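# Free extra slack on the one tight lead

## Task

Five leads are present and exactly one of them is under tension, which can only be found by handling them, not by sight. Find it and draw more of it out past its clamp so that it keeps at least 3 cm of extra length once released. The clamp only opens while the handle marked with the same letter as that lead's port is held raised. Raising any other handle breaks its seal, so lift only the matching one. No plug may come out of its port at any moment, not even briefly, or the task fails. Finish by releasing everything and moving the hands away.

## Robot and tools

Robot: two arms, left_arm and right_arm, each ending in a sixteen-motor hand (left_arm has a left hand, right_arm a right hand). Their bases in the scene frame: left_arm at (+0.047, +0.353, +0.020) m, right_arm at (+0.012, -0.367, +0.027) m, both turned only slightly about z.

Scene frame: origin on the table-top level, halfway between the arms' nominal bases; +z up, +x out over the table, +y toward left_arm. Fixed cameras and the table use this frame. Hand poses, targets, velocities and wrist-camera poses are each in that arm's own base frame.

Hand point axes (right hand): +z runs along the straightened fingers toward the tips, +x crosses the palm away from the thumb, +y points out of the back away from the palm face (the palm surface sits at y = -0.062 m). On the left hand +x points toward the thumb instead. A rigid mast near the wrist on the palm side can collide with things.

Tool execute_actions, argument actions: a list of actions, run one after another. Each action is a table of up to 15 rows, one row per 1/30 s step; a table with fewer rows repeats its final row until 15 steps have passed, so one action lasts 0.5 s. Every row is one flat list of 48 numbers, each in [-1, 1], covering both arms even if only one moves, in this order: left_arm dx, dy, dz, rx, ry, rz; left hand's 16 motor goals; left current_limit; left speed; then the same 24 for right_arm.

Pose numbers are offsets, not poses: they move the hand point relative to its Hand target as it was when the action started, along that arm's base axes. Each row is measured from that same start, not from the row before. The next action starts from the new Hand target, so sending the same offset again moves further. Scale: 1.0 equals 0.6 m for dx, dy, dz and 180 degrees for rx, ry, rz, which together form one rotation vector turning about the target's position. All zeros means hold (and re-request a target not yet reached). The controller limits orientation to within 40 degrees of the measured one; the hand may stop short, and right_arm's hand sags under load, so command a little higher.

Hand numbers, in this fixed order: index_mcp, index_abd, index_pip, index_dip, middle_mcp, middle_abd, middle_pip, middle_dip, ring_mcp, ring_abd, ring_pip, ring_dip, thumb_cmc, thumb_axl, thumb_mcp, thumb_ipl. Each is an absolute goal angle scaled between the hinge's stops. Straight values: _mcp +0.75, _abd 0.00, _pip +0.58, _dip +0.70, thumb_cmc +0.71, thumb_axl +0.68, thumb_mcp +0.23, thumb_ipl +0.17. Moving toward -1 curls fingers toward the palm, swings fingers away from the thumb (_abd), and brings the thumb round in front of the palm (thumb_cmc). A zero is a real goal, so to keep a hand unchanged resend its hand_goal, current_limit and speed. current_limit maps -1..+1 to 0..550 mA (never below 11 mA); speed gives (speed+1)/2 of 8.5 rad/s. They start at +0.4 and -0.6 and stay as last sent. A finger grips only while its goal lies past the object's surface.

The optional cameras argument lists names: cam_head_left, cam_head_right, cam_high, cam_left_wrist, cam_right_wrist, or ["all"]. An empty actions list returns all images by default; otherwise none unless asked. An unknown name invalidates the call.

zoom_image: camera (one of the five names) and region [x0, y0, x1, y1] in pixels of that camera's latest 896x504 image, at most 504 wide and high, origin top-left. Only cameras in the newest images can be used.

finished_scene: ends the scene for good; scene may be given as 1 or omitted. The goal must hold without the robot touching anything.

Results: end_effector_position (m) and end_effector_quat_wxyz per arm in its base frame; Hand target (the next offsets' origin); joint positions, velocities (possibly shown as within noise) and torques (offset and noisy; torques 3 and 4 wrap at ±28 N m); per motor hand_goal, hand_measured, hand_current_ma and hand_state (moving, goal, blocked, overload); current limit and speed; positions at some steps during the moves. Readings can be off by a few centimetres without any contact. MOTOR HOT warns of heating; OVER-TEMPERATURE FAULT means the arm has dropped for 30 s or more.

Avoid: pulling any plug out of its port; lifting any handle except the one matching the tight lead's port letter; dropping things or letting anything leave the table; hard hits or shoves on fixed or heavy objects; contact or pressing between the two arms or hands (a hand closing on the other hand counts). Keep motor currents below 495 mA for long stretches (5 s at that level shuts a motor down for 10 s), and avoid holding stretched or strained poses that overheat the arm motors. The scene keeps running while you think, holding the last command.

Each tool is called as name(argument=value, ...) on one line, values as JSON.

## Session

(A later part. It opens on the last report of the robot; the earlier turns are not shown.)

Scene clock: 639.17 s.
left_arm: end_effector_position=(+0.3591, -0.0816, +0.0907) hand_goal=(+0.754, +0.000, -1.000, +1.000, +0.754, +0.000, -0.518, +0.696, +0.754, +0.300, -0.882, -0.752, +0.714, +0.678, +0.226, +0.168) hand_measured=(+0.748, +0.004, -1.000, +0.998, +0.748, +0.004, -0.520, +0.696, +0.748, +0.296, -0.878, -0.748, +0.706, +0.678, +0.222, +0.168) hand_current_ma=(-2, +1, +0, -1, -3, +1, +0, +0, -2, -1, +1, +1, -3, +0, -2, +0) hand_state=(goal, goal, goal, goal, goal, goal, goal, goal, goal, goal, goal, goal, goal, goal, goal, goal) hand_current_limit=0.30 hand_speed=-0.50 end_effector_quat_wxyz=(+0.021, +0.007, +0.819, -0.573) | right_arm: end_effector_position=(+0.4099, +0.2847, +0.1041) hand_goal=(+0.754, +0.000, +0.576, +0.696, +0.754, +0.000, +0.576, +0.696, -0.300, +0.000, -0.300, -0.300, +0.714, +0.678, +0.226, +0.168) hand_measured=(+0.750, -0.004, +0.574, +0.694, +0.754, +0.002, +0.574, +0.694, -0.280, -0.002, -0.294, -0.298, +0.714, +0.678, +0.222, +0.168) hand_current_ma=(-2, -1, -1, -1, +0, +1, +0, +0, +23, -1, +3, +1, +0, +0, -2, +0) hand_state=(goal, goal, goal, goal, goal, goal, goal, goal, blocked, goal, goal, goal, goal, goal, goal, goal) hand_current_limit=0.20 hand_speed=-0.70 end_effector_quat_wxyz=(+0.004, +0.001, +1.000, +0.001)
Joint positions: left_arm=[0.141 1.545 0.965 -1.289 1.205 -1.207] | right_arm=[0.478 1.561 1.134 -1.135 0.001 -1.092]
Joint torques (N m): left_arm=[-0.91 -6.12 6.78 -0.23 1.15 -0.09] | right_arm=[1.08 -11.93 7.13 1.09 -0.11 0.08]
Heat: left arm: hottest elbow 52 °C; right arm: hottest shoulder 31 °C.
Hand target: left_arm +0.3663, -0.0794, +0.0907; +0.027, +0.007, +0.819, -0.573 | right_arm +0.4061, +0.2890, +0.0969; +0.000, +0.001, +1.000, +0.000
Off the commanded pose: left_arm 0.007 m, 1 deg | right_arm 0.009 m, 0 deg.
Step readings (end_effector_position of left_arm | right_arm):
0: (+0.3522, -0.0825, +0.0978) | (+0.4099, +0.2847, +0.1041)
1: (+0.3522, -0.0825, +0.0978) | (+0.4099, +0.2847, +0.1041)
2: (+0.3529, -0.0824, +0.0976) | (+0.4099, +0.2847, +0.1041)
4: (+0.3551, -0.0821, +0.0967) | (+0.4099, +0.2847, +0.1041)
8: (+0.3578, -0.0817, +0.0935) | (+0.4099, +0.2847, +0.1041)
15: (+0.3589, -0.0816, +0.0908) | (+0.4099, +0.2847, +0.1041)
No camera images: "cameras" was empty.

execute_actions(actions=[[[-0.004,0,-0.018,0,0,0,0.754,0,-1.0,1.0,0.754,0,-0.518,0.696,0.754,0.3,-0.883,-0.753,0.714,0.678,0.226,0.168,0.3,-0.5,0,0,0,0,0,0,0.754,0,0.576,0.696,0.754,0,0.576,0.696,-0.3,0,-0.3,-0.3,0.714,0.678,0.226,0.168,0.2,-0.7]]], cameras=["cam_left_wrist","cam_high"])

zoom_image(camera="cam_left_wrist", region=[260, 0, 500, 136])

zoom_image(camera="cam_high", region=[520, 210, 640, 310])

Scene clock: 640.33 s.
left_arm: end_effector_position=(+0.3619, -0.0815, +0.0889) hand_goal=(+0.754, +0.000, -1.000, +1.000, +0.754, +0.000, -0.518, +0.696, +0.754, +0.300, -0.882, -0.752, +0.714, +0.678, +0.226, +0.168) hand_measured=(+0.748, +0.004, -1.000, +0.994, +0.748, +0.004, -0.520, +0.696, +0.748, +0.296, -0.878, -0.748, +0.706, +0.678, +0.222, +0.168) hand_current_ma=(-2, +1, +0, -2, -3, +1, +0, +0, -2, -1, +1, +1, -3, +0, -2, +0) hand_state=(goal, goal, goal, goal, goal, goal, goal, goal, goal, goal, goal, goal, goal, goal, goal, goal) hand_current_limit=0.30 hand_speed=-0.50 end_effector_quat_wxyz=(+0.024, +0.006, +0.819, -0.573) | right_arm: end_effector_position=(+0.4099, +0.2847, +0.1041) hand_goal=(+0.754, +0.000, +0.576, +0.696, +0.754, +0.000, +0.576, +0.696, -0.300, +0.000, -0.300, -0.300, +0.714, +0.678, +0.226, +0.168) hand_measured=(+0.750, -0.004, +0.574, +0.694, +0.754, +0.002, +0.574, +0.694, -0.280, -0.002, -0.294, -0.298, +0.714, +0.678, +0.222, +0.168) hand_current_ma=(-2, -1, -1, -1, +0, +1, +0, +0, +23, -1, +3, +1, +0, +0, -2, +0) hand_state=(goal, goal, goal, goal, goal, goal, goal, goal, blocked, goal, goal, goal, goal, goal, goal, goal) hand_current_limit=0.20 hand_speed=-0.70 end_effector_quat_wxyz=(+0.004, +0.001, +1.000, +0.001)
Joint positions: left_arm=[0.141 1.549 0.965 -1.27 1.207 -1.219] | right_arm=[0.478 1.561 1.134 -1.135 0.001 -1.092]
Joint torques (N m): left_arm=[-0.79 -6.01 5.35 0.13 1.02 0] | right_arm=[1.03 -11.87 7.1 1.07 -0.11 0.07]
Heat: left arm: hottest elbow 52 °C; right arm: hottest shoulder 31 °C.
Hand target: left_arm +0.3639, -0.0794, +0.0799; +0.027, +0.007, +0.819, -0.573 | right_arm +0.4061, +0.2890, +0.0969; +0.000, +0.001, +1.000, +0.000
Off the commanded pose: left_arm 0.009 m, 0 deg | right_arm 0.009 m, 0 deg.
Step readings (end_effector_position of left_arm | right_arm):
0: (+0.3591, -0.0816, +0.0907) | (+0.4099, +0.2847, +0.1041)
1: (+0.3591, -0.0816, +0.0907) | (+0.4099, +0.2847, +0.1041)
2: (+0.3597, -0.0815, +0.0904) | (+0.4099, +0.2847, +0.1041)
4: (+0.3611, -0.0813, +0.0896) | (+0.4099, +0.2847, +0.1041)
8: (+0.3619, -0.0815, +0.0889) | (+0.4099, +0.2847, +0.1041)
15: (+0.3619, -0.0815, +0.0889) | (+0.4099, +0.2847, +0.1041)
camera_calibration:
cam_left_wrist: T_world_to_cam=[[0.740234, -0.169062, 0.650747, -0.376454], [-0.501996, 0.504894, 0.702198, 0.11226], [-0.447273, -0.846463, 0.288872, 0.191911], [0, 0, 0, 1]] pos_world=[0.420855, 0.0421227, 0.11071]
Images, in order (width x height): cam_high 896x504, cam_left_wrist 896x504.

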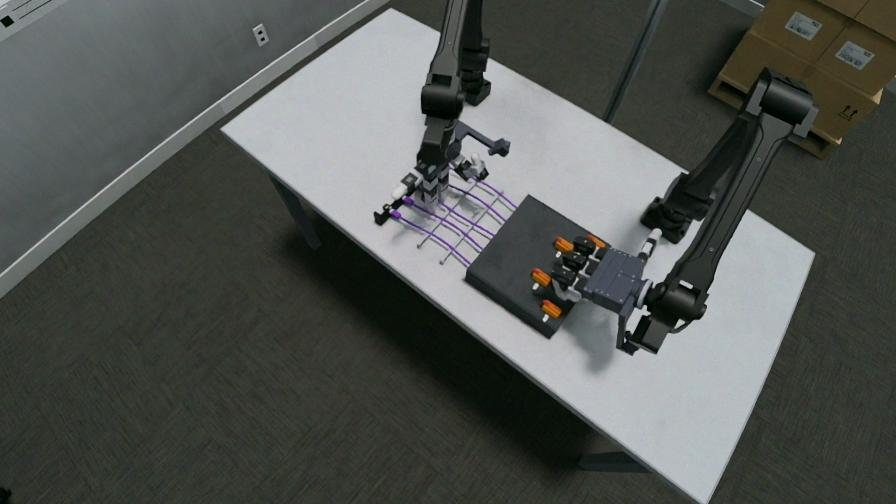

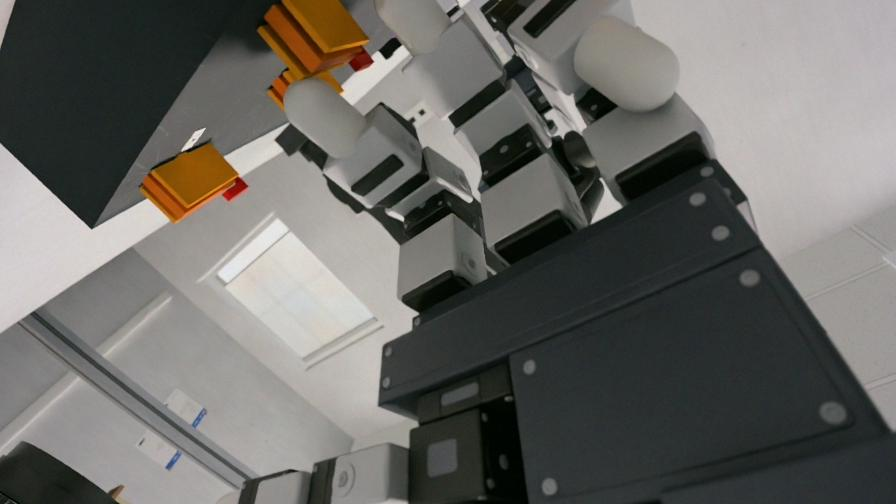

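Scaled by 2.100 from the camera's 896x504 image, which has a finer 1280x720 frame.

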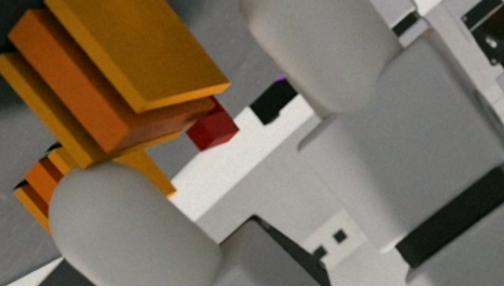

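Scaled by 4.200 from the camera's 896x504 image, which has a finer 1280x720 frame.

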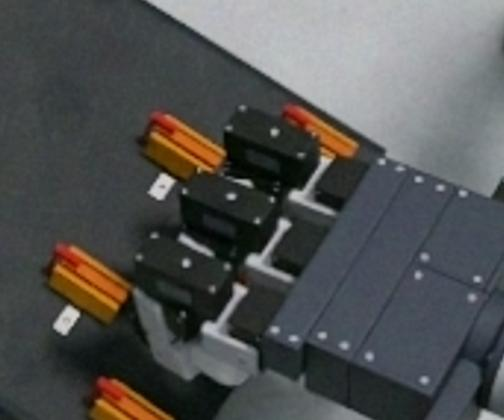

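execute_actions(actions=[[[-0.01,0,-0.006,0,0,0,0.754,0,-1.0,1.0,0.754,0,-0.518,0.696,0.754,0.3,-0.883,-0.753,0.714,0.678,0.226,0.168,0.3,-0.5,0,0,0,0,0,0,0.754,0,0.576,0.696,0.754,0,0.576,0.696,-0.3,0,-0.3,-0.3,0.714,0.678,0.226,0.168,0.2,-0.7]]], cameras=[])

Scene clock: 641.43 s.
left_arm: end_effector_position=(+0.3570, -0.0822, +0.0817) hand_goal=(+0.754, +0.000, -1.000, +1.000, +0.754, +0.000, -0.518, +0.696, +0.754, +0.300, -0.882, -0.752, +0.714, +0.678, +0.226, +0.168) hand_measured=(+0.748, +0.004, -1.000, +0.998, +0.748, +0.004, -0.520, +0.696, +0.748, +0.296, -0.878, -0.748, +0.706, +0.678, +0.222, +0.168) hand_current_ma=(-2, +1, +0, -1, -3, +1, +0, +0, -2, -1, +1, +1, -3, +0, -2, +0) hand_state=(goal, goal, goal, goal, goal, goal, goal, goal, goal, goal, goal, goal, goal, goal, goal, goal) hand_current_limit=0.30 hand_speed=-0.50 end_effector_quat_wxyz=(+0.024, +0.007, +0.819, -0.573) | right_arm: end_effector_position=(+0.4099, +0.2847, +0.1041) hand_goal=(+0.754, +0.000, +0.576, +0.696, +0.754, +0.000, +0.576, +0.696, -0.300, +0.000, -0.300, -0.300, +0.714, +0.678, +0.226, +0.168) hand_measured=(+0.750, -0.004, +0.574, +0.694, +0.754, +0.002, +0.574, +0.694, -0.280, -0.002, -0.294, -0.298, +0.714, +0.678, +0.222, +0.168) hand_current_ma=(-2, -1, -1, -1, +0, +1, +0, +0, +23, -1, +3, +1, +0, +0, -2, +0) hand_state=(goal, goal, goal, goal, goal, goal, goal, goal, blocked, goal, goal, goal, goal, goal, goal, goal) hand_current_limit=0.20 hand_speed=-0.70 end_effector_quat_wxyz=(+0.004, +0.001, +1.000, +0.001)
Joint positions: left_arm=[0.141 1.55 0.943 -1.251 1.207 -1.213] | right_arm=[0.478 1.561 1.134 -1.135 0.001 -1.092]
Joint torques (N m): left_arm=[-0.03 -6.83 5.24 -0.24 1 0.03] | right_arm=[1.08 -11.93 7.12 1.09 -0.11 0.07]
Heat: left arm: hottest elbow 52 °C; right arm: hottest shoulder 31 °C.
Hand target: left_arm +0.3579, -0.0794, +0.0763; +0.027, +0.007, +0.819, -0.573 | right_arm +0.4061, +0.2890, +0.0969; +0.000, +0.001, +1.000, +0.000
Off the commanded pose: left_arm 0.006 m, 0 deg | right_arm 0.009 m, 0 deg.
Step readings (end_effector_position of left_arm | right_arm):
0: (+0.3619, -0.0815, +0.0889) | (+0.4099, +0.2847, +0.1041)
1: (+0.3619, -0.0815, +0.0889) | (+0.4099, +0.2847, +0.1041)
2: (+0.3616, -0.0816, +0.0885) | (+0.4099, +0.2847, +0.1041)
4: (+0.3601, -0.0820, +0.0870) | (+0.4099, +0.2847, +0.1041)
8: (+0.3563, -0.0823, +0.0826) | (+0.4099, +0.2847, +0.1041)
15: (+0.3570, -0.0822, +0.0817) | (+0.4099, +0.2847, +0.1041)
No camera images: "cameras" was empty.

execute_actions(actions=[[[0.008,0,0.002,0,0,0,0.754,-0.1,-1.0,1.0,0.754,0,-0.518,0.696,0.754,0.3,-0.883,-0.753,0.714,0.678,0.226,0.168,0.5,-0.5,0,0,0,0,0,0,0.754,0,0.576,0.696,0.754,0,0.576,0.696,-0.3,0,-0.3,-0.3,0.714,0.678,0.226,0.168,0.2,-0.7]],[[0.006,0,0.002,0,0,0,0.754,-0.1,-1.0,1.0,0.754,0.3,-0.518,0.696,0.754,0.3,-0.883,-0.753,0.714,0.678,0.226,0.168,0.5,-0.5,0,0,0,0,0,0,0.754,0,0.576,0.696,0.754,0,0.576,0.696,-0.3,0,-0.3,-0.3,0.714,0.678,0.226,0.168,0.2,-0.7]]], cameras=["cam_left_wrist"])

zoom_image(camera="cam_left_wrist", region=[260, 0, 500, 136])

Scene clock: 643.90 s.
left_arm: end_effector_position=(+0.3567, -0.0824, +0.0784) hand_goal=(+0.754, -0.100, -1.000, +1.000, +0.754, +0.300, -0.518, +0.696, +0.754, +0.300, -0.882, -0.752, +0.714, +0.678, +0.226, +0.168) hand_measured=(+0.750, -0.096, -1.000, +0.998, +0.750, +0.256, -0.516, +0.696, +0.748, +0.296, -0.878, -0.748, +0.706, +0.678, +0.222, +0.168) hand_current_ma=(-1, +1, +0, +0, -1, -44, +0, +0, -2, -1, +1, +1, -3, +0, -2, +0) hand_state=(goal, goal, goal, goal, goal, blocked, goal, goal, goal, goal, goal, goal, goal, goal, goal, goal) hand_current_limit=0.50 hand_speed=-0.50 end_effector_quat_wxyz=(+0.020, +0.004, +0.818, -0.575) | right_arm: end_effector_position=(+0.4099, +0.2847, +0.1041) hand_goal=(+0.754, +0.000, +0.576, +0.696, +0.754, +0.000, +0.576, +0.696, -0.300, +0.000, -0.300, -0.300, +0.714, +0.678, +0.226, +0.168) hand_measured=(+0.750, -0.004, +0.574, +0.694, +0.754, +0.002, +0.574, +0.694, -0.280, -0.002, -0.294, -0.298, +0.714, +0.678, +0.222, +0.168) hand_current_ma=(-2, -1, -1, -1, +0, +1, +0, +0, +23, -1, +3, +1, +0, +0, -2, +0) hand_state=(goal, goal, goal, goal, goal, goal, goal, goal, blocked, goal, goal, goal, goal, goal, goal, goal) hand_current_limit=0.20 hand_speed=-0.70 end_effector_quat_wxyz=(+0.004, +0.001, +1.000, +0.001)
Joint positions: left_arm=[0.141 1.56 0.943 -1.251 1.208 -1.213] | right_arm=[0.478 1.561 1.134 -1.135 0.001 -1.092]
Joint torques (N m): left_arm=[-0.79 -6.53 7.16 -0.4 0.96 -0.08] | right_arm=[1.08 -11.87 7.12 1.09 -0.11 0.07]
Heat: left arm: hottest elbow 52 °C; right arm: hottest shoulder 31 °C.
Hand target: left_arm +0.3662, -0.0794, +0.0786; +0.027, +0.007, +0.819, -0.573 | right_arm +0.4061, +0.2890, +0.0969; +0.000, +0.001, +1.000, +0.000
Off the commanded pose: left_arm 0.010 m, 1 deg | right_arm 0.009 m, 0 deg.
Step readings (end_effector_position of left_arm | right_arm):
0: (+0.3570, -0.0822, +0.0817) | (+0.4099, +0.2847, +0.1041)
1: (+0.3570, -0.0822, +0.0817) | (+0.4099, +0.2847, +0.1041)
2: (+0.3570, -0.0822, +0.0816) | (+0.4099, +0.2847, +0.1041)
4: (+0.3569, -0.0822, +0.0812) | (+0.4099, +0.2847, +0.1041)
8: (+0.3568, -0.0822, +0.0802) | (+0.4099, +0.2847, +0.1041)
15: (+0.3567, -0.0822, +0.0797) | (+0.4099, +0.2847, +0.1041)
16: (+0.3567, -0.0822, +0.0796) | (+0.4099, +0.2847, +0.1041)
17: (+0.3567, -0.0822, +0.0796) | (+0.4099, +0.2847, +0.1041)
19: (+0.3567, -0.0822, +0.0794) | (+0.4099, +0.2847, +0.1041)
23: (+0.3567, -0.0824, +0.0784) | (+0.4099, +0.2847, +0.1041)
30: (+0.3567, -0.0824, +0.0784) | (+0.4099, +0.2847, +0.1041)
camera_calibration:
cam_left_wrist: T_world_to_cam=[[0.745356, -0.168155, 0.645111, -0.367179], [-0.495328, 0.507976, 0.704706, 0.11516], [-0.446201, -0.844798, 0.295331, 0.191005], [0, 0, 0, 1]] pos_world=[0.415948, 0.0411196, 0.0993078]
Images, in order (width x height): cam_left_wrist 896x504.

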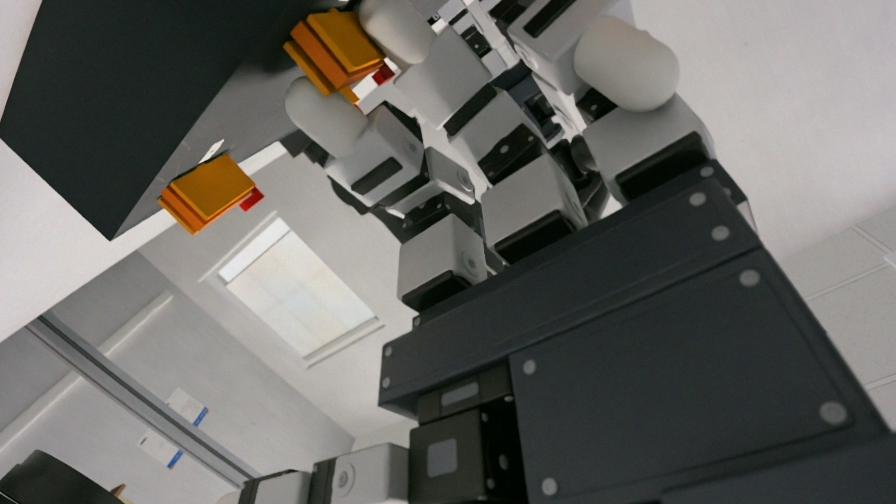

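Scaled by 2.100 from the camera's 896x504 image, which has a finer 1280x720 frame.

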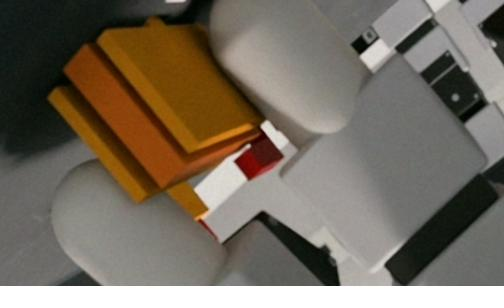

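execute_actions(actions=[[[0.006,0,0.006,0,0,0,0.754,-0.1,-1.0,1.0,0.754,0.3,-0.518,0.696,0.754,0.3,-0.883,-0.753,0.714,0.678,0.226,0.168,0.5,-0.5,0,0,0,0,0,0,0.754,0,0.576,0.696,0.754,0,0.576,0.696,-0.3,0,-0.3,-0.3,0.714,0.678,0.226,0.168,0.2,-0.7]],[[0.004,0,0.004,0,0,0,0.754,-0.1,-1.0,1.0,0.754,0.3,-0.518,0.696,0.754,0.3,-0.883,-0.753,0.714,0.678,0.226,0.168,0.5,-0.5,0,0,0,0,0,0,0.754,0,0.576,0.696,0.754,0,0.576,0.696,-0.3,0,-0.3,-0.3,0.714,0.678,0.226,0.168,0.2,-0.7]]], cameras=[])

Scene clock: 645.67 s.
left_arm: end_effector_position=(+0.3567, -0.0825, +0.0785) hand_goal=(+0.754, -0.100, -1.000, +1.000, +0.754, +0.300, -0.518, +0.696, +0.754, +0.300, -0.882, -0.752, +0.714, +0.678, +0.226, +0.168) hand_measured=(+0.750, -0.096, -1.000, +0.998, +0.750, +0.256, -0.516, +0.696, +0.748, +0.296, -0.878, -0.748, +0.706, +0.678, +0.222, +0.168) hand_current_ma=(-1, +1, +0, +0, -1, -44, +0, +0, -2, -1, +1, +1, -3, +0, -2, +0) hand_state=(goal, goal, goal, goal, goal, blocked, goal, goal, goal, goal, goal, goal, goal, goal, goal, goal) hand_current_limit=0.50 hand_speed=-0.50 end_effector_quat_wxyz=(+0.020, +0.004, +0.818, -0.575) | right_arm: end_effector_position=(+0.4099, +0.2847, +0.1041) hand_goal=(+0.754, +0.000, +0.576, +0.696, +0.754, +0.000, +0.576, +0.696, -0.300, +0.000, -0.300, -0.300, +0.714, +0.678, +0.226, +0.168) hand_measured=(+0.750, -0.004, +0.574, +0.694, +0.754, +0.002, +0.574, +0.694, -0.280, -0.002, -0.294, -0.298, +0.714, +0.678, +0.222, +0.168) hand_current_ma=(-2, -1, -1, -1, +0, +1, +0, +0, +23, -1, +3, +1, +0, +0, -2, +0) hand_state=(goal, goal, goal, goal, goal, goal, goal, goal, blocked, goal, goal, goal, goal, goal, goal, goal) hand_current_limit=0.20 hand_speed=-0.70 end_effector_quat_wxyz=(+0.004, +0.001, +1.000, +0.001)
Joint positions: left_arm=[0.141 1.56 0.943 -1.251 1.209 -1.213] | right_arm=[0.478 1.561 1.134 -1.135 0.001 -1.092]
Joint torques (N m): left_arm=[-1.08 -5.89 8.72 -1.14 0.95 -0.15] | right_arm=[1.03 -11.93 7.13 1.09 -0.11 0.08]
Heat: left arm: hottest elbow 51 °C; right arm: hottest shoulder 31 °C.
Hand target: left_arm +0.3723, -0.0794, +0.0847; +0.027, +0.007, +0.819, -0.573 | right_arm +0.4061, +0.2890, +0.0969; +0.000, +0.001, +1.000, +0.000
Off the commanded pose: left_arm 0.017 m, 1 deg | right_arm 0.009 m, 0 deg.
Step readings (end_effector_position of left_arm | right_arm):
0: (+0.3567, -0.0824, +0.0784) | (+0.4099, +0.2847, +0.1041)
1: (+0.3567, -0.0824, +0.0784) | (+0.4099, +0.2847, +0.1041)
2: (+0.3567, -0.0824, +0.0784) | (+0.4099, +0.2847, +0.1041)
4: (+0.3567, -0.0824, +0.0784) | (+0.4099, +0.2847, +0.1041)
8: (+0.3567, -0.0824, +0.0784) | (+0.4099, +0.2847, +0.1041)
15: (+0.3567, -0.0824, +0.0784) | (+0.4099, +0.2847, +0.1041)
16: (+0.3567, -0.0824, +0.0784) | (+0.4099, +0.2847, +0.1041)
17: (+0.3567, -0.0824, +0.0784) | (+0.4099, +0.2847, +0.1041)
19: (+0.3567, -0.0825, +0.0785) | (+0.4099, +0.2847, +0.1041)
23: (+0.3567, -0.0825, +0.0785) | (+0.4099, +0.2847, +0.1041)
30: (+0.3567, -0.0825, +0.0785) | (+0.4099, +0.2847, +0.1041)
No camera images: "cameras" was empty.

execute_actions(actions=[[[0.006,0,0.005,0,0,0,0.754,-0.1,-1.0,1.0,0.754,0.3,-0.518,0.696,0.754,0.3,-0.883,-0.753,0.714,0.678,0.226,0.168,0.5,-0.5,0,0,0,0,0,0,0.754,0,0.576,0.696,0.754,0,0.576,0.696,-0.3,0,-0.3,-0.3,0.714,0.678,0.226,0.168,0.2,-0.7]],[[0.004,0,0.0,0,0,0,0.754,-0.1,-1.0,1.0,0.754,0.3,-0.518,0.696,0.754,0.3,-0.883,-0.753,0.714,0.678,0.226,0.168,0.5,-0.5,0,0,0,0,0,0,0.754,0,0.576,0.696,0.754,0,0.576,0.696,-0.3,0,-0.3,-0.3,0.714,0.678,0.226,0.168,0.2,-0.7]]], cameras=[])

Scene clock: 647.27 s.
left_arm: end_effector_position=(+0.3584, -0.0823, +0.0784) hand_goal=(+0.754, -0.100, -1.000, +1.000, +0.754, +0.300, -0.518, +0.696, +0.754, +0.300, -0.882, -0.752, +0.714, +0.678, +0.226, +0.168) hand_measured=(+0.750, -0.096, -1.000, +0.998, +0.752, +0.264, -0.516, +0.696, +0.748, +0.296, -0.878, -0.748, +0.706, +0.678, +0.222, +0.168) hand_current_ma=(-1, +1, +0, -1, +0, -32, +0, +0, -2, -1, +1, +1, -3, +0, -2, +0) hand_state=(goal, goal, goal, goal, goal, blocked, goal, goal, goal, goal, goal, goal, goal, goal, goal, goal) hand_current_limit=0.50 hand_speed=-0.50 end_effector_quat_wxyz=(+0.016, -0.001, +0.818, -0.575) | right_arm: end_effector_position=(+0.4099, +0.2847, +0.1041) hand_goal=(+0.754, +0.000, +0.576, +0.696, +0.754, +0.000, +0.576, +0.696, -0.300, +0.000, -0.300, -0.300, +0.714, +0.678, +0.226, +0.168) hand_measured=(+0.750, -0.004, +0.574, +0.694, +0.754, +0.002, +0.574, +0.694, -0.280, -0.002, -0.294, -0.298, +0.714, +0.678, +0.222, +0.168) hand_current_ma=(-2, -1, -1, -1, +0, +1, +0, +0, +23, -1, +3, +1, +0, +0, -2, +0) hand_state=(goal, goal, goal, goal, goal, goal, goal, goal, blocked, goal, goal, goal, goal, goal, goal, goal) hand_current_limit=0.20 hand_speed=-0.70 end_effector_quat_wxyz=(+0.004, +0.001, +1.000, +0.001)
Joint positions: left_arm=[0.141 1.568 0.951 -1.253 1.209 -1.226] | right_arm=[0.478 1.561 1.134 -1.135 0.001 -1.092]
Joint torques (N m): left_arm=[-1.03 -6.48 9.39 -1.02 0.95 -0.14] | right_arm=[1.08 -11.87 7.13 1.09 -0.11 0.08]
Heat: left arm: hottest elbow 51 °C; right arm: hottest shoulder 31 °C.
Hand target: left_arm +0.3783, -0.0794, +0.0877; +0.027, +0.007, +0.819, -0.573 | right_arm +0.4061, +0.2890, +0.0969; +0.000, +0.001, +1.000, +0.000
Off the commanded pose: left_arm 0.022 m, 2 deg | right_arm 0.009 m, 0 deg.
Step readings (end_effector_position of left_arm | right_arm):
0: (+0.3567, -0.0825, +0.0785) | (+0.4099, +0.2847, +0.1041)
1: (+0.3567, -0.0825, +0.0785) | (+0.4099, +0.2847, +0.1041)
2: (+0.3567, -0.0825, +0.0785) | (+0.4099, +0.2847, +0.1041)
4: (+0.3571, -0.0824, +0.0785) | (+0.4099, +0.2847, +0.1041)
8: (+0.3580, -0.0823, +0.0785) | (+0.4099, +0.2847, +0.1041)
15: (+0.3578, -0.0823, +0.0784) | (+0.4099, +0.2847, +0.1041)
16: (+0.3578, -0.0823, +0.0784) | (+0.4099, +0.2847, +0.1041)
17: (+0.3577, -0.0823, +0.0785) | (+0.4099, +0.2847, +0.1041)
19: (+0.3582, -0.0823, +0.0785) | (+0.4099, +0.2847, +0.1041)
23: (+0.3586, -0.0823, +0.0784) | (+0.4099, +0.2847, +0.1041)
30: (+0.3585, -0.0823, +0.0784) | (+0.4099, +0.2847, +0.1041)
No camera images: "cameras" was empty.

execute_actions(actions=[[[0.006,0,0.004,0,0,0,0.754,-0.1,-1.0,1.0,0.754,0.4,-0.518,0.696,0.754,0.3,-0.883,-0.753,0.714,0.678,0.226,0.168,0.5,-0.5,0,0,0,0,0,0,0.754,0,0.576,0.696,0.754,0,0.576,0.696,-0.3,0,-0.3,-0.3,0.714,0.678,0.226,0.168,0.2,-0.7]],[[0.006,0,0.004,0,0,0,0.754,-0.1,-1.0,1.0,0.754,0.4,-0.518,0.696,0.754,0.3,-0.883,-0.753,0.714,0.678,0.226,0.168,0.5,-0.5,0,0,0,0,0,0,0.754,0,0.576,0.696,0.754,0,0.576,0.696,-0.3,0,-0.3,-0.3,0.714,0.678,0.226,0.168,0.2,-0.7]]], cameras=["cam_left_wrist"])

zoom_image(camera="cam_left_wrist", region=[260, 0, 500, 136])

Scene clock: 649.13 s.
left_arm: end_effector_position=(+0.3604, -0.0820, +0.0783) hand_goal=(+0.754, -0.100, -1.000, +1.000, +0.754, +0.400, -0.518, +0.696, +0.754, +0.300, -0.882, -0.752, +0.714, +0.678, +0.226, +0.168) hand_measured=(+0.752, -0.096, -1.000, +0.998, +0.758, +0.348, -0.514, +0.696, +0.748, +0.296, -0.878, -0.748, +0.706, +0.678, +0.222, +0.168) hand_current_ma=(-1, +1, +0, -1, +1, -59, +1, +0, -2, -1, +1, +1, -4, +0, -2, +0) hand_state=(goal, goal, goal, goal, goal, blocked, goal, goal, goal, goal, goal, goal, goal, goal, goal, goal) hand_current_limit=0.50 hand_speed=-0.50 end_effector_quat_wxyz=(+0.010, -0.008, +0.818, -0.576) | right_arm: end_effector_position=(+0.4099, +0.2847, +0.1041) hand_goal=(+0.754, +0.000, +0.576, +0.696, +0.754, +0.000, +0.576, +0.696, -0.300, +0.000, -0.300, -0.300, +0.714, +0.678, +0.226, +0.168) hand_measured=(+0.750, -0.004, +0.574, +0.694, +0.754, +0.002, +0.574, +0.694, -0.280, -0.002, -0.294, -0.298, +0.714, +0.678, +0.222, +0.168) hand_current_ma=(-2, -1, -1, -1, +0, +1, +0, +0, +23, -1, +3, +1, +0, +0, -2, +0) hand_state=(goal, goal, goal, goal, goal, goal, goal, goal, blocked, goal, goal, goal, goal, goal, goal, goal) hand_current_limit=0.20 hand_speed=-0.70 end_effector_quat_wxyz=(+0.004, +0.001, +1.000, +0.001)
Joint positions: left_arm=[0.141 1.581 0.964 -1.264 1.209 -1.233] | right_arm=[0.478 1.561 1.134 -1.135 0.001 -1.092]
Joint torques (N m): left_arm=[-1.44 -6.71 10.21 -1.01 1.04 -0.1] | right_arm=[0.97 -11.93 7.12 1.1 -0.11 0.08]
Heat: left arm: hottest elbow 51 °C; right arm: hottest shoulder 31 °C.
Hand target: left_arm +0.3855, -0.0794, +0.0924; +0.027, +0.007, +0.819, -0.573 | right_arm +0.4061, +0.2890, +0.0969; +0.000, +0.001, +1.000, +0.000
Off the commanded pose: left_arm 0.029 m, 3 deg | right_arm 0.009 m, 0 deg.
Step readings (end_effector_position of left_arm | right_arm):
0: (+0.3584, -0.0823, +0.0784) | (+0.4099, +0.2847, +0.1041)
1: (+0.3584, -0.0823, +0.0784) | (+0.4099, +0.2847, +0.1041)
2: (+0.3586, -0.0822, +0.0784) | (+0.4099, +0.2847, +0.1041)
4: (+0.3596, -0.0821, +0.0785) | (+0.4099, +0.2847, +0.1041)
8: (+0.3602, -0.0820, +0.0784) | (+0.4099, +0.2847, +0.1041)
15: (+0.3601, -0.0820, +0.0784) | (+0.4099, +0.2847, +0.1041)
16: (+0.3601, -0.0820, +0.0784) | (+0.4099, +0.2847, +0.1041)
17: (+0.3602, -0.0820, +0.0785) | (+0.4099, +0.2847, +0.1041)
19: (+0.3602, -0.0820, +0.0784) | (+0.4099, +0.2847, +0.1041)
23: (+0.3604, -0.0820, +0.0784) | (+0.4099, +0.2847, +0.1041)
30: (+0.3604, -0.0820, +0.0783) | (+0.4099, +0.2847, +0.1041)
camera_calibration:
cam_left_wrist: T_world_to_cam=[[0.766163, -0.160934, 0.622169, -0.374919], [-0.476874, 0.506614, 0.718285, 0.109002], [-0.430796, -0.84702, 0.311404, 0.186157], [0, 0, 0, 1]] pos_world=[0.419426, 0.0421196, 0.0969985]
Images, in order (width x height): cam_left_wrist 896x504.

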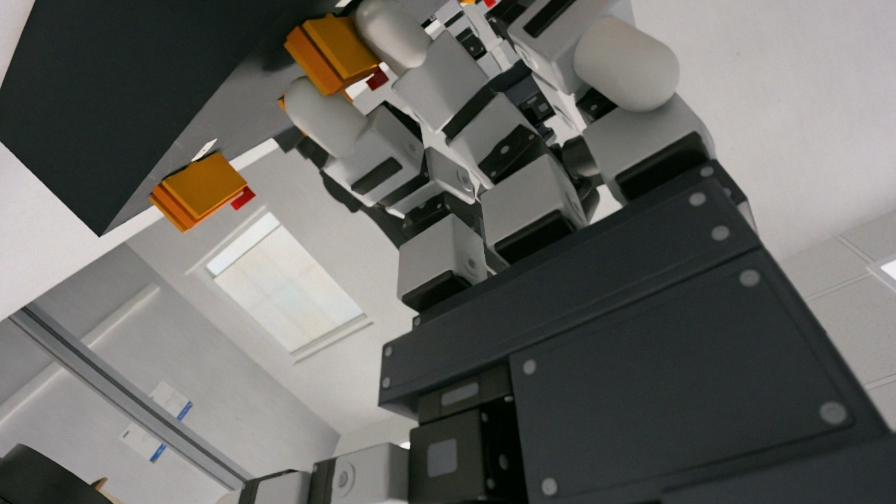

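Scaled by 2.100 from the camera's 896x504 image, which has a finer 1280x720 frame.

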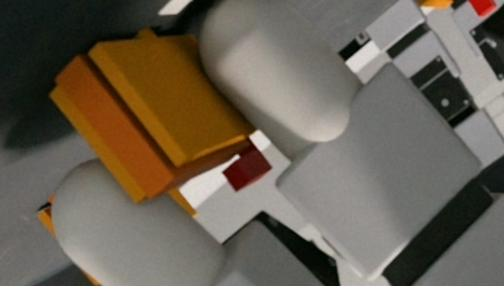

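execute_actions(actions=[[[0.004,0,0.002,0,0,0,0.754,-0.3,-1.0,1.0,0.754,1.0,-0.518,0.696,0.754,0.3,-0.883,-0.753,0.714,0.678,0.226,0.168,0.77,-0.5,0,0,0,0,0,0,0.754,0,0.576,0.696,0.754,0,0.576,0.696,-0.3,0,-0.3,-0.3,0.714,0.678,0.226,0.168,0.2,-0.7]]], cameras=["cam_left_wrist"])

zoom_image(camera="cam_left_wrist", region=[260, 0, 500, 136])

Scene clock: 650.23 s.
left_arm: end_effector_position=(+0.3605, -0.0831, +0.0780) hand_goal=(+0.754, -0.300, -1.000, +1.000, +0.754, +1.000, -0.518, +0.696, +0.754, +0.300, -0.882, -0.752, +0.714, +0.678, +0.226, +0.168) hand_measured=(+0.752, -0.188, -1.000, +0.996, +0.766, +0.422, -0.530, +0.696, +0.748, +0.296, -0.878, -0.748, +0.706, +0.678, +0.222, +0.168) hand_current_ma=(-1, +206, +0, -1, +6, -487, -6, +0, -2, -1, +1, +1, -4, +0, -2, +0) hand_state=(goal, blocked, goal, goal, goal, blocked, goal, goal, goal, goal, goal, goal, goal, goal, goal, goal) hand_current_limit=0.77 hand_speed=-0.50 end_effector_quat_wxyz=(+0.006, -0.008, +0.817, -0.576) | right_arm: end_effector_position=(+0.4099, +0.2847, +0.1041) hand_goal=(+0.754, +0.000, +0.576, +0.696, +0.754, +0.000, +0.576, +0.696, -0.300, +0.000, -0.300, -0.300, +0.714, +0.678, +0.226, +0.168) hand_measured=(+0.750, -0.004, +0.574, +0.694, +0.754, +0.002, +0.574, +0.694, -0.280, -0.002, -0.294, -0.298, +0.714, +0.678, +0.222, +0.168) hand_current_ma=(-2, -1, -1, -1, +0, +1, +0, +0, +23, -1, +3, +1, +0, +0, -2, +0) hand_state=(goal, goal, goal, goal, goal, goal, goal, goal, blocked, goal, goal, goal, goal, goal, goal, goal) hand_current_limit=0.20 hand_speed=-0.70 end_effector_quat_wxyz=(+0.004, +0.001, +1.000, +0.001)
Joint positions: left_arm=[0.138 1.586 0.968 -1.267 1.209 -1.235] | right_arm=[0.478 1.561 1.134 -1.135 0.001 -1.092]
Joint torques (N m): left_arm=[-1.14 -7.65 10.55 -1.09 1.03 -0.08] | right_arm=[1.08 -11.87 7.12 1.1 -0.11 0.08]
Heat: left arm: hottest elbow 51 °C; right arm: hottest shoulder 31 °C.
Hand target: left_arm +0.3878, -0.0794, +0.0937; +0.027, +0.007, +0.819, -0.573 | right_arm +0.4061, +0.2890, +0.0969; +0.000, +0.001, +1.000, +0.000
Off the commanded pose: left_arm 0.032 m, 3 deg | right_arm 0.009 m, 0 deg.
Step readings (end_effector_position of left_arm | right_arm):
0: (+0.3603, -0.0820, +0.0784) | (+0.4099, +0.2847, +0.1041)
1: (+0.3603, -0.0820, +0.0784) | (+0.4099, +0.2847, +0.1041)
2: (+0.3604, -0.0821, +0.0783) | (+0.4099, +0.2847, +0.1041)
4: (+0.3604, -0.0828, +0.0779) | (+0.4099, +0.2847, +0.1041)
8: (+0.3605, -0.0831, +0.0780) | (+0.4099, +0.2847, +0.1041)
15: (+0.3606, -0.0831, +0.0780) | (+0.4099, +0.2847, +0.1041)
camera_calibration:
cam_left_wrist: T_world_to_cam=[[0.769917, -0.162836, 0.61702, -0.37615], [-0.470565, 0.508233, 0.721296, 0.107443], [-0.431042, -0.845686, 0.314672, 0.185264], [0, 0, 0, 1]] pos_world=[0.420019, 0.0408184, 0.0962965]
Images, in order (width x height): cam_left_wrist 896x504.

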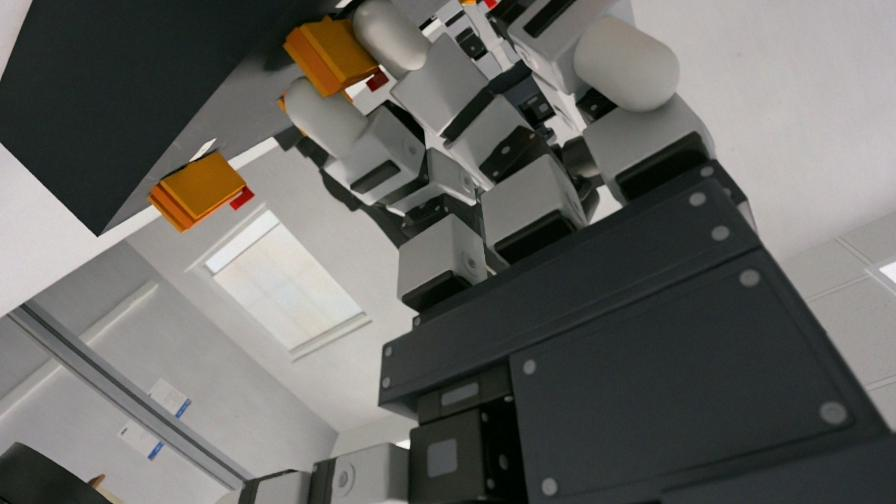

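Scaled by 2.100 from the camera's 896x504 image, which has a finer 1280x720 frame.

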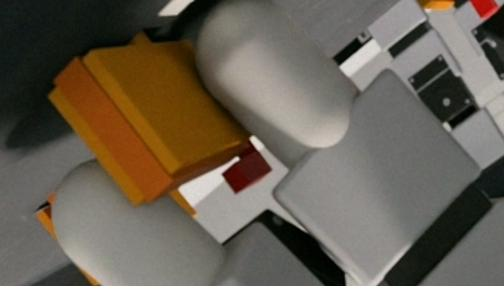

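execute_actions(actions=[[[0.008,0,0.008,0,0,0,0.754,-1.0,-1.0,1.0,0.754,1.0,-0.518,0.696,0.754,0.3,-0.883,-0.753,0.714,0.678,0.226,0.168,0.77,-0.5,0,0,0,0,0,0,0.754,0,0.576,0.696,0.754,0,0.576,0.696,-0.3,0,-0.3,-0.3,0.714,0.678,0.226,0.168,0.2,-0.7]],[[0.008,0,0.008,0,0,0,0.754,-1.0,-1.0,1.0,0.754,1.0,-0.518,0.696,0.754,0.3,-0.883,-0.753,0.714,0.678,0.226,0.168,0.77,-0.5,0,0,0,0,0,0,0.754,0,0.576,0.696,0.754,0,0.576,0.696,-0.3,0,-0.3,-0.3,0.714,0.678,0.226,0.168,0.2,-0.7]]], cameras=["cam_left_wrist"])

zoom_image(camera="cam_left_wrist", region=[260, 0, 500, 136])

Scene clock: 652.20 s.
left_arm: end_effector_position=(+0.3612, -0.0833, +0.0788) hand_goal=(+0.754, -1.000, -1.000, +1.000, +0.754, +1.000, -0.518, +0.696, +0.754, +0.300, -0.882, -0.752, +0.714, +0.678, +0.226, +0.168) hand_measured=(+0.752, -0.218, -1.000, +0.998, +0.768, +0.422, -0.544, +0.698, +0.748, +0.296, -0.878, -0.748, +0.706, +0.678, +0.222, +0.168) hand_current_ma=(-1, +487, +0, +0, +10, -487, -23, +0, -2, -1, +1, +1, -4, +0, -2, +0) hand_state=(goal, blocked, goal, goal, goal, blocked, blocked, goal, goal, goal, goal, goal, goal, goal, goal, goal) hand_current_limit=0.77 hand_speed=-0.50 end_effector_quat_wxyz=(-0.006, -0.014, +0.819, -0.573) | right_arm: end_effector_position=(+0.4099, +0.2847, +0.1041) hand_goal=(+0.754, +0.000, +0.576, +0.696, +0.754, +0.000, +0.576, +0.696, -0.300, +0.000, -0.300, -0.300, +0.714, +0.678, +0.226, +0.168) hand_measured=(+0.750, -0.004, +0.574, +0.694, +0.754, +0.002, +0.574, +0.694, -0.280, -0.002, -0.294, -0.298, +0.714, +0.678, +0.222, +0.168) hand_current_ma=(-2, -1, -1, -1, +0, +1, +0, +0, +23, -1, +3, +1, +0, +0, -2, +0) hand_state=(goal, goal, goal, goal, goal, goal, goal, goal, blocked, goal, goal, goal, goal, goal, goal, goal) hand_current_limit=0.20 hand_speed=-0.70 end_effector_quat_wxyz=(+0.004, +0.001, +1.000, +0.001)
Joint positions: left_arm=[0.133 1.6 0.987 -1.292 1.199 -1.243] | right_arm=[0.478 1.561 1.134 -1.135 0.001 -1.092]
Joint torques (N m): left_arm=[-0.62 -7.94 11.88 -1.01 1.43 -0.09] | right_arm=[1.03 -11.87 7.12 1.1 -0.11 0.08]
Heat: left arm: hottest elbow 51 °C; right arm: hottest shoulder 31 °C.
Hand target: left_arm +0.3975, -0.0793, +0.1034; +0.027, +0.007, +0.819, -0.573 | right_arm +0.4061, +0.2890, +0.0969; +0.000, +0.001, +1.000, +0.000
Off the commanded pose: left_arm 0.044 m, 5 deg | right_arm 0.009 m, 0 deg.
Step readings (end_effector_position of left_arm | right_arm):
0: (+0.3605, -0.0831, +0.0780) | (+0.4099, +0.2847, +0.1041)
1: (+0.3605, -0.0831, +0.0780) | (+0.4099, +0.2847, +0.1041)
2: (+0.3605, -0.0831, +0.0782) | (+0.4099, +0.2847, +0.1041)
4: (+0.3606, -0.0832, +0.0782) | (+0.4099, +0.2847, +0.1041)
8: (+0.3608, -0.0833, +0.0783) | (+0.4099, +0.2847, +0.1041)
15: (+0.3608, -0.0832, +0.0782) | (+0.4099, +0.2847, +0.1041)
16: (+0.3609, -0.0832, +0.0783) | (+0.4099, +0.2847, +0.1041)
17: (+0.3609, -0.0832, +0.0784) | (+0.4099, +0.2847, +0.1041)
19: (+0.3610, -0.0833, +0.0785) | (+0.4099, +0.2847, +0.1041)
23: (+0.3613, -0.0833, +0.0788) | (+0.4099, +0.2847, +0.1041)
30: (+0.3611, -0.0833, +0.0787) | (+0.4099, +0.2847, +0.1041)
camera_calibration:
cam_left_wrist: T_world_to_cam=[[0.785317, -0.17127, 0.594932, -0.381733], [-0.448068, 0.505894, 0.737093, 0.0977687], [-0.427214, -0.845422, 0.320547, 0.183296], [0, 0, 0, 1]] pos_world=[0.421895, 0.0401221, 0.0962856]
Images, in order (width x height): cam_left_wrist 896x504.

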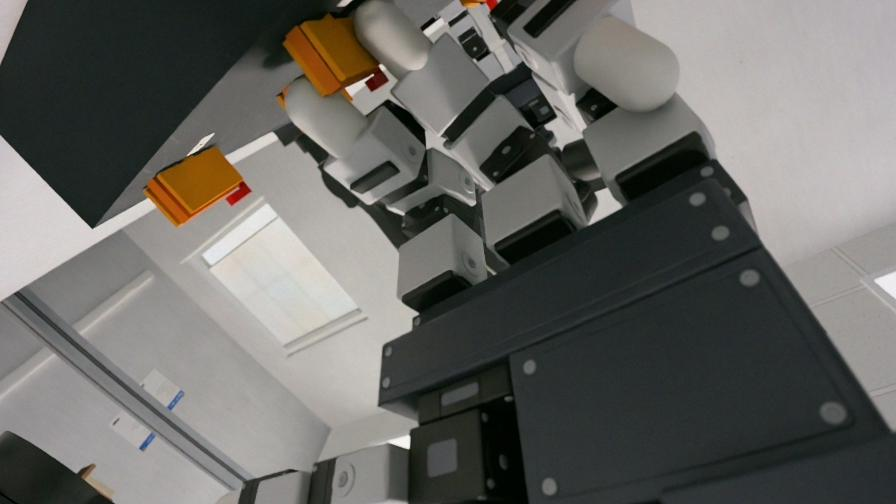

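Scaled by 2.100 from the camera's 896x504 image, which has a finer 1280x720 frame.

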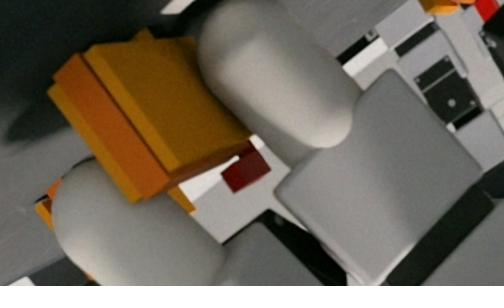

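execute_actions(actions=[[[0.006,0,0.01,0,0,0,0.754,-1.0,-1.0,1.0,0.754,1.0,-0.518,0.696,0.754,0.3,-0.883,-0.753,0.714,0.678,0.226,0.168,0.77,-0.5,0,0,0,0,0,0,0.754,0,0.576,0.696,0.754,0,0.576,0.696,-0.3,0,-0.3,-0.3,0.714,0.678,0.226,0.168,0.2,-0.7]],[[0.006,0,0.01,0,0,0,0.754,-1.0,-1.0,1.0,0.754,1.0,-0.518,0.696,0.754,0.3,-0.883,-0.753,0.714,0.678,0.226,0.168,0.77,-0.5,0,0,0,0,0,0,0.754,0,0.576,0.696,0.754,0,0.576,0.696,-0.3,0,-0.3,-0.3,0.714,0.678,0.226,0.168,0.2,-0.7]]], cameras=["cam_left_wrist"])

zoom_image(camera="cam_left_wrist", region=[260, 0, 500, 136])

Scene clock: 653.97 s.
left_arm: end_effector_position=(+0.3860, -0.0814, +0.1014) hand_goal=(+0.754, -1.000, -1.000, +1.000, +0.754, +1.000, -0.518, +0.696, +0.754, +0.300, -0.882, -0.752, +0.714, +0.678, +0.226, +0.168) hand_measured=(+0.742, -0.226, -1.000, +0.998, +0.762, +0.422, -0.552, +0.694, +0.748, +0.296, -0.878, -0.748, +0.704, +0.678, +0.222, +0.168) hand_current_ma=(-7, +487, +0, -1, +3, -487, -35, +0, -2, -1, +1, +1, -4, +0, -2, +0) hand_state=(goal, blocked, goal, goal, goal, blocked, blocked, goal, goal, goal, goal, goal, goal, goal, goal, goal) hand_current_limit=0.77 hand_speed=-0.50 end_effector_quat_wxyz=(+0.010, -0.007, +0.819, -0.574) | right_arm: end_effector_position=(+0.4099, +0.2847, +0.1041) hand_goal=(+0.754, +0.000, +0.576, +0.696, +0.754, +0.000, +0.576, +0.696, -0.300, +0.000, -0.300, -0.300, +0.714, +0.678, +0.226, +0.168) hand_measured=(+0.750, -0.004, +0.574, +0.694, +0.754, +0.002, +0.574, +0.694, -0.280, -0.002, -0.294, -0.298, +0.714, +0.678, +0.222, +0.168) hand_current_ma=(-2, -1, -1, -1, +0, +1, +0, +0, +23, -1, +3, +1, +0, +0, -2, +0) hand_state=(goal, goal, goal, goal, goal, goal, goal, goal, blocked, goal, goal, goal, goal, goal, goal, goal) hand_current_limit=0.20 hand_speed=-0.70 end_effector_quat_wxyz=(+0.004, +0.001, +1.000, +0.001)
Joint positions: left_arm=[0.132 1.6 1.063 -1.32 1.207 -1.257] | right_arm=[0.478 1.561 1.134 -1.135 0.001 -1.092]
Joint torques (N m): left_arm=[-1.32 -8 9.59 -1.31 1.17 -0.03] | right_arm=[1.08 -11.93 7.12 1.07 -0.11 0.07]
Heat: left arm: hottest elbow 51 °C; right arm: hottest shoulder 31 °C.
Hand target: left_arm +0.4047, -0.0793, +0.1153; +0.027, +0.007, +0.819, -0.573 | right_arm +0.4061, +0.2890, +0.0969; +0.000, +0.001, +1.000, +0.000
Off the commanded pose: left_arm 0.023 m, 3 deg | right_arm 0.009 m, 0 deg.
Step readings (end_effector_position of left_arm | right_arm):
0: (+0.3612, -0.0833, +0.0788) | (+0.4099, +0.2847, +0.1041)
1: (+0.3612, -0.0833, +0.0788) | (+0.4099, +0.2847, +0.1041)
2: (+0.3612, -0.0832, +0.0790) | (+0.4099, +0.2847, +0.1041)
4: (+0.3613, -0.0830, +0.0797) | (+0.4099, +0.2847, +0.1041)
8: (+0.3617, -0.0828, +0.0814) | (+0.4099, +0.2847, +0.1041)
15: (+0.3660, -0.0833, +0.0879) | (+0.4099, +0.2847, +0.1041)
16: (+0.3681, -0.0835, +0.0898) | (+0.4099, +0.2847, +0.1041)
17: (+0.3707, -0.0833, +0.0914) | (+0.4099, +0.2847, +0.1041)
19: (+0.3772, -0.0825, +0.0955) | (+0.4099, +0.2847, +0.1041)
23: (+0.3854, -0.0815, +0.1010) | (+0.4099, +0.2847, +0.1041)
30: (+0.3860, -0.0814, +0.1014) | (+0.4099, +0.2847, +0.1041)
camera_calibration:
cam_left_wrist: T_world_to_cam=[[0.765333, -0.164929, 0.622145, -0.40884], [-0.476749, 0.504126, 0.720116, 0.103958], [-0.432408, -0.847735, 0.307195, 0.191405], [0, 0, 0, 1]] pos_world=[0.445226, 0.0424227, 0.120697]
Images, in order (width x height): cam_left_wrist 896x504.

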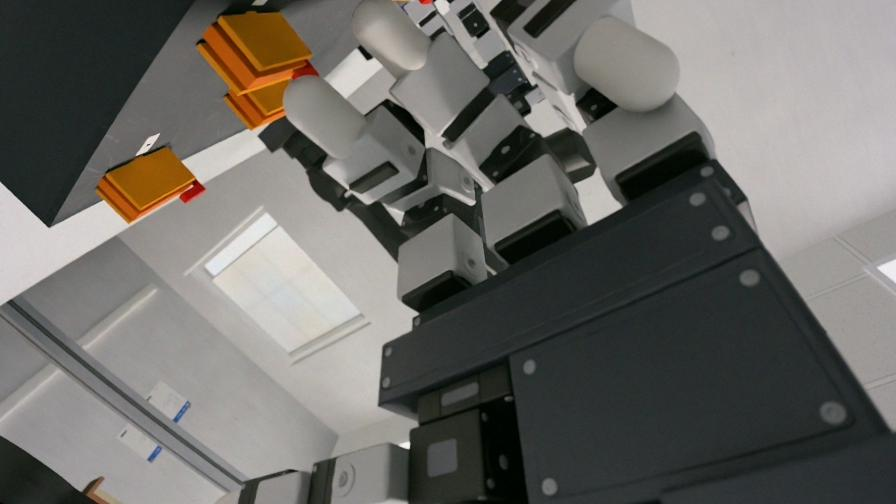

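Scaled by 2.100 from the camera's 896x504 image, which has a finer 1280x720 frame.

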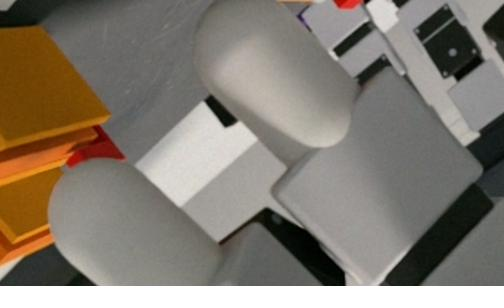

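execute_actions(actions=[[[0,0,0.02,0,0,0,0.754,0,-1.0,1.0,0.754,0,-0.518,0.696,0.754,0.3,-0.883,-0.753,0.714,0.678,0.226,0.168,0.5,-0.5,0,0,0,0,0,0,0.754,0,0.576,0.696,0.754,0,0.576,0.696,-0.3,0,-0.3,-0.3,0.714,0.678,0.226,0.168,0.2,-0.7]],[[-0.04,0,0.0,0,0,0,0.754,0,-1.0,1.0,0.754,0,-0.518,0.696,0.754,0.3,-0.883,-0.753,0.714,0.678,0.226,0.168,0.5,-0.5,0,0,0,0,0,0,0.754,0,0.576,0.696,0.754,0,0.576,0.696,-0.3,0,-0.3,-0.3,0.714,0.678,0.226,0.168,0.2,-0.7]],[[-0.012,0,0.0,0,0,0,0.754,0,-1.0,1.0,0.754,0,-0.518,0.696,0.754,0.3,-0.883,-0.753,0.714,0.678,0.226,0.168,0.5,-0.5,0,0,0,0,0,0,0.754,0,0.576,0.696,0.754,0,0.576,0.696,-0.3,0,-0.3,-0.3,0.714,0.678,0.226,0.168,0.2,-0.7]]], cameras=[])

Scene clock: 657.07 s.
left_arm: end_effector_position=(+0.3768, -0.0823, +0.1207) hand_goal=(+0.754, +0.000, -1.000, +1.000, +0.754, +0.000, -0.518, +0.696, +0.754, +0.300, -0.882, -0.752, +0.714, +0.678, +0.226, +0.168) hand_measured=(+0.742, -0.004, -1.000, +0.998, +0.748, +0.004, -0.520, +0.694, +0.748, +0.296, -0.878, -0.748, +0.704, +0.678, +0.222, +0.168) hand_current_ma=(-7, -1, +0, -1, -2, +1, -1, +0, -2, -1, +1, +1, -4, +0, -2, +0) hand_state=(goal, goal, goal, goal, goal, goal, goal, goal, goal, goal, goal, goal, goal, goal, goal, goal) hand_current_limit=0.50 hand_speed=-0.50 end_effector_quat_wxyz=(+0.021, +0.006, +0.819, -0.573) | right_arm: end_effector_position=(+0.4099, +0.2847, +0.1041) hand_goal=(+0.754, +0.000, +0.576, +0.696, +0.754, +0.000, +0.576, +0.696, -0.300, +0.000, -0.300, -0.300, +0.714, +0.678, +0.226, +0.168) hand_measured=(+0.750, -0.004, +0.574, +0.694, +0.754, +0.002, +0.574, +0.694, -0.280, -0.002, -0.294, -0.298, +0.714, +0.678, +0.222, +0.168) hand_current_ma=(-2, -1, -1, -1, +0, +1, +0, +0, +23, -1, +3, +1, +0, +0, -2, +0) hand_state=(goal, goal, goal, goal, goal, goal, goal, goal, blocked, goal, goal, goal, goal, goal, goal, goal) hand_current_limit=0.20 hand_speed=-0.70 end_effector_quat_wxyz=(+0.004, +0.001, +1.000, +0.001)
Joint positions: left_arm=[0.133 1.54 1.052 -1.36 1.207 -1.23] | right_arm=[0.478 1.561 1.134 -1.135 0.001 -1.092]
Joint torques (N m): left_arm=[-0.97 -9.64 5.75 -1.1 1.03 0.01] | right_arm=[1.03 -11.87 7.15 1.1 -0.11 0.08]
Heat: left arm: hottest elbow 51 °C; right arm: hottest shoulder 31 °C.
Hand target: left_arm +0.3734, -0.0794, +0.1273; +0.027, +0.007, +0.819, -0.573 | right_arm +0.4061, +0.2890, +0.0969; +0.000, +0.001, +1.000, +0.000
Off the commanded pose: left_arm 0.008 m, 1 deg | right_arm 0.009 m, 0 deg.
Step readings (end_effector_position of left_arm | right_arm):
0: (+0.3860, -0.0814, +0.1014) | (+0.4099, +0.2847, +0.1041)
1: (+0.3860, -0.0814, +0.1014) | (+0.4099, +0.2847, +0.1041)
2: (+0.3858, -0.0815, +0.1015) | (+0.4099, +0.2847, +0.1041)
4: (+0.3848, -0.0816, +0.1023) | (+0.4099, +0.2847, +0.1041)
8: (+0.3851, -0.0816, +0.1047) | (+0.4099, +0.2847, +0.1041)
15: (+0.3856, -0.0815, +0.1063) | (+0.4099, +0.2847, +0.1041)
16: (+0.3856, -0.0815, +0.1064) | (+0.4099, +0.2847, +0.1041)
17: (+0.3855, -0.0815, +0.1066) | (+0.4099, +0.2847, +0.1041)
19: (+0.3857, -0.0815, +0.1089) | (+0.4099, +0.2847, +0.1041)
23: (+0.3861, -0.0815, +0.1184) | (+0.4099, +0.2847, +0.1041)
30: (+0.3855, -0.0815, +0.1242) | (+0.4099, +0.2847, +0.1041)
31: (+0.3851, -0.0816, +0.1239) | (+0.4099, +0.2847, +0.1041)
32: (+0.3845, -0.0817, +0.1233) | (+0.4099, +0.2847, +0.1041)
34: (+0.3820, -0.0820, +0.1216) | (+0.4099, +0.2847, +0.1041)
38: (+0.3772, -0.0824, +0.1196) | (+0.4099, +0.2847, +0.1041)
45: (+0.3767, -0.0823, +0.1206) | (+0.4099, +0.2847, +0.1041)
No camera images: "cameras" was empty.

execute_actions(actions=[[[-0.02,0,-0.02,0,0,0,0.754,0,-1.0,1.0,0.754,0,-0.518,0.696,0.754,0.3,-0.883,-0.753,0.714,0.678,0.226,0.168,0.5,-0.5,0,0,0,0,0,0,0.754,0,0.576,0.696,0.754,0,0.576,0.696,-0.3,0,-0.3,-0.3,0.714,0.678,0.226,0.168,0.2,-0.7]],[[-0.01,0,-0.02,0,0,0,0.754,0,-1.0,1.0,0.754,0,-0.518,0.696,0.754,0.3,-0.883,-0.753,0.714,0.678,0.226,0.168,0.5,-0.5,0,0,0,0,0,0,0.754,0,0.576,0.696,0.754,0,0.576,0.696,-0.3,0,-0.3,-0.3,0.714,0.678,0.226,0.168,0.2,-0.7]]], cameras=[])

Scene clock: 659.50 s.
left_arm: end_effector_position=(+0.3537, -0.0828, +0.1003) hand_goal=(+0.754, +0.000, -1.000, +1.000, +0.754, +0.000, -0.518, +0.696, +0.754, +0.300, -0.882, -0.752, +0.714, +0.678, +0.226, +0.168) hand_measured=(+0.742, -0.004, -1.000, +0.998, +0.748, +0.004, -0.520, +0.694, +0.748, +0.296, -0.878, -0.748, +0.704, +0.678, +0.222, +0.168) hand_current_ma=(-7, -1, +0, -1, -2, +1, -1, +0, -2, -1, +1, +1, -4, +0, -2, +0) hand_state=(goal, goal, goal, goal, goal, goal, goal, goal, goal, goal, goal, goal, goal, goal, goal, goal) hand_current_limit=0.50 hand_speed=-0.50 end_effector_quat_wxyz=(+0.013, +0.001, +0.818, -0.575) | right_arm: end_effector_position=(+0.4099, +0.2847, +0.1041) hand_goal=(+0.754, +0.000, +0.576, +0.696, +0.754, +0.000, +0.576, +0.696, -0.300, +0.000, -0.300, -0.300, +0.714, +0.678, +0.226, +0.168) hand_measured=(+0.750, -0.004, +0.574, +0.694, +0.754, +0.002, +0.574, +0.694, -0.280, -0.002, -0.294, -0.298, +0.714, +0.678, +0.222, +0.168) hand_current_ma=(-2, -1, -1, -1, +0, +1, +0, +0, +23, -1, +3, +1, +0, +0, -2, +0) hand_state=(goal, goal, goal, goal, goal, goal, goal, goal, blocked, goal, goal, goal, goal, goal, goal, goal) hand_current_limit=0.20 hand_speed=-0.70 end_effector_quat_wxyz=(+0.004, +0.001, +1.000, +0.001)
Joint positions: left_arm=[0.14 1.529 0.972 -1.33 1.206 -1.209] | right_arm=[0.478 1.561 1.134 -1.135 0.001 -1.092]
Joint torques (N m): left_arm=[-1.14 -8.35 5.23 -0.27 1.03 0.01] | right_arm=[1.03 -11.93 7.13 1.09 -0.11 0.08]
Heat: left arm: hottest elbow 51 °C; right arm: hottest shoulder 31 °C.
Hand target: left_arm +0.3554, -0.0794, +0.1033; +0.027, +0.007, +0.819, -0.573 | right_arm +0.4061, +0.2890, +0.0969; +0.000, +0.001, +1.000, +0.000
Off the commanded pose: left_arm 0.005 m, 2 deg | right_arm 0.009 m, 0 deg.
Step readings (end_effector_position of left_arm | right_arm):
0: (+0.3768, -0.0823, +0.1207) | (+0.4099, +0.2847, +0.1041)
1: (+0.3767, -0.0823, +0.1206) | (+0.4099, +0.2847, +0.1041)
2: (+0.3760, -0.0823, +0.1202) | (+0.4099, +0.2847, +0.1041)
4: (+0.3710, -0.0825, +0.1177) | (+0.4099, +0.2847, +0.1041)
8: (+0.3610, -0.0831, +0.1115) | (+0.4099, +0.2847, +0.1041)
15: (+0.3594, -0.0830, +0.1102) | (+0.4099, +0.2847, +0.1041)
16: (+0.3595, -0.0828, +0.1103) | (+0.4099, +0.2847, +0.1041)
17: (+0.3596, -0.0828, +0.1099) | (+0.4099, +0.2847, +0.1041)
19: (+0.3584, -0.0827, +0.1073) | (+0.4099, +0.2847, +0.1041)
23: (+0.3536, -0.0829, +0.1017) | (+0.4099, +0.2847, +0.1041)
30: (+0.3535, -0.0828, +0.1003) | (+0.4099, +0.2847, +0.1041)
No camera images: "cameras" was empty.

execute_actions(actions=[[[0.014,0,-0.022,0,0,0,0.754,0,-1.0,1.0,0.754,0,-0.518,0.696,0.754,0.3,-0.883,-0.753,0.714,0.678,0.226,0.168,0.5,-0.5,0,0,0,0,0,0,0.754,0,0.576,0.696,0.754,0,0.576,0.696,-0.3,0,-0.3,-0.3,0.714,0.678,0.226,0.168,0.2,-0.7]]], cameras=[])

Scene clock: 660.60 s.
left_arm: end_effector_position=(+0.3621, -0.0816, +0.0942) hand_goal=(+0.754, +0.000, -1.000, +1.000, +0.754, +0.000, -0.518, +0.696, +0.754, +0.300, -0.882, -0.752, +0.714, +0.678, +0.226, +0.168) hand_measured=(+0.742, -0.004, -1.000, +0.998, +0.748, +0.004, -0.520, +0.694, +0.748, +0.296, -0.878, -0.748, +0.704, +0.678, +0.222, +0.168) hand_current_ma=(-7, -1, +0, -1, -2, +1, -1, +0, -2, -1, +1, +1, -4, +0, -2, +0) hand_state=(goal, goal, goal, goal, goal, goal, goal, goal, goal, goal, goal, goal, goal, goal, goal, goal) hand_current_limit=0.50 hand_speed=-0.50 end_effector_quat_wxyz=(+0.026, +0.010, +0.819, -0.573) | right_arm: end_effector_position=(+0.4099, +0.2847, +0.1041) hand_goal=(+0.754, +0.000, +0.576, +0.696, +0.754, +0.000, +0.576, +0.696, -0.300, +0.000, -0.300, -0.300, +0.714, +0.678, +0.226, +0.168) hand_measured=(+0.750, -0.004, +0.574, +0.694, +0.754, +0.002, +0.574, +0.694, -0.280, -0.002, -0.294, -0.298, +0.714, +0.678, +0.222, +0.168) hand_current_ma=(-2, -1, -1, -1, +0, +1, +0, +0, +23, -1, +3, +1, +0, +0, -2, +0) hand_state=(goal, goal, goal, goal, goal, goal, goal, goal, blocked, goal, goal, goal, goal, goal, goal, goal) hand_current_limit=0.20 hand_speed=-0.70 end_effector_quat_wxyz=(+0.004, +0.001, +1.000, +0.001)
Joint positions: left_arm=[0.14 1.54 0.972 -1.288 1.206 -1.209] | right_arm=[0.478 1.561 1.134 -1.135 0.001 -1.092]
Joint torques (N m): left_arm=[-0.85 -6.71 5.85 -0.34 1.06 -0.07] | right_arm=[1.03 -11.93 7.12 1.1 -0.11 0.07]
Heat: left arm: hottest elbow 51 °C; right arm: hottest shoulder 31 °C.
Hand target: left_arm +0.3638, -0.0794, +0.0900; +0.027, +0.007, +0.819, -0.573 | right_arm +0.4061, +0.2890, +0.0969; +0.000, +0.001, +1.000, +0.000
Off the commanded pose: left_arm 0.005 m, 0 deg | right_arm 0.009 m, 0 deg.
Step readings (end_effector_position of left_arm | right_arm):
0: (+0.3537, -0.0828, +0.1003) | (+0.4099, +0.2847, +0.1041)
1: (+0.3538, -0.0828, +0.1002) | (+0.4099, +0.2847, +0.1041)
2: (+0.3546, -0.0827, +0.1000) | (+0.4099, +0.2847, +0.1041)
4: (+0.3572, -0.0823, +0.0993) | (+0.4099, +0.2847, +0.1041)
8: (+0.3607, -0.0818, +0.0973) | (+0.4099, +0.2847, +0.1041)
15: (+0.3620, -0.0816, +0.0943) | (+0.4099, +0.2847, +0.1041)
No camera images: "cameras" was empty.


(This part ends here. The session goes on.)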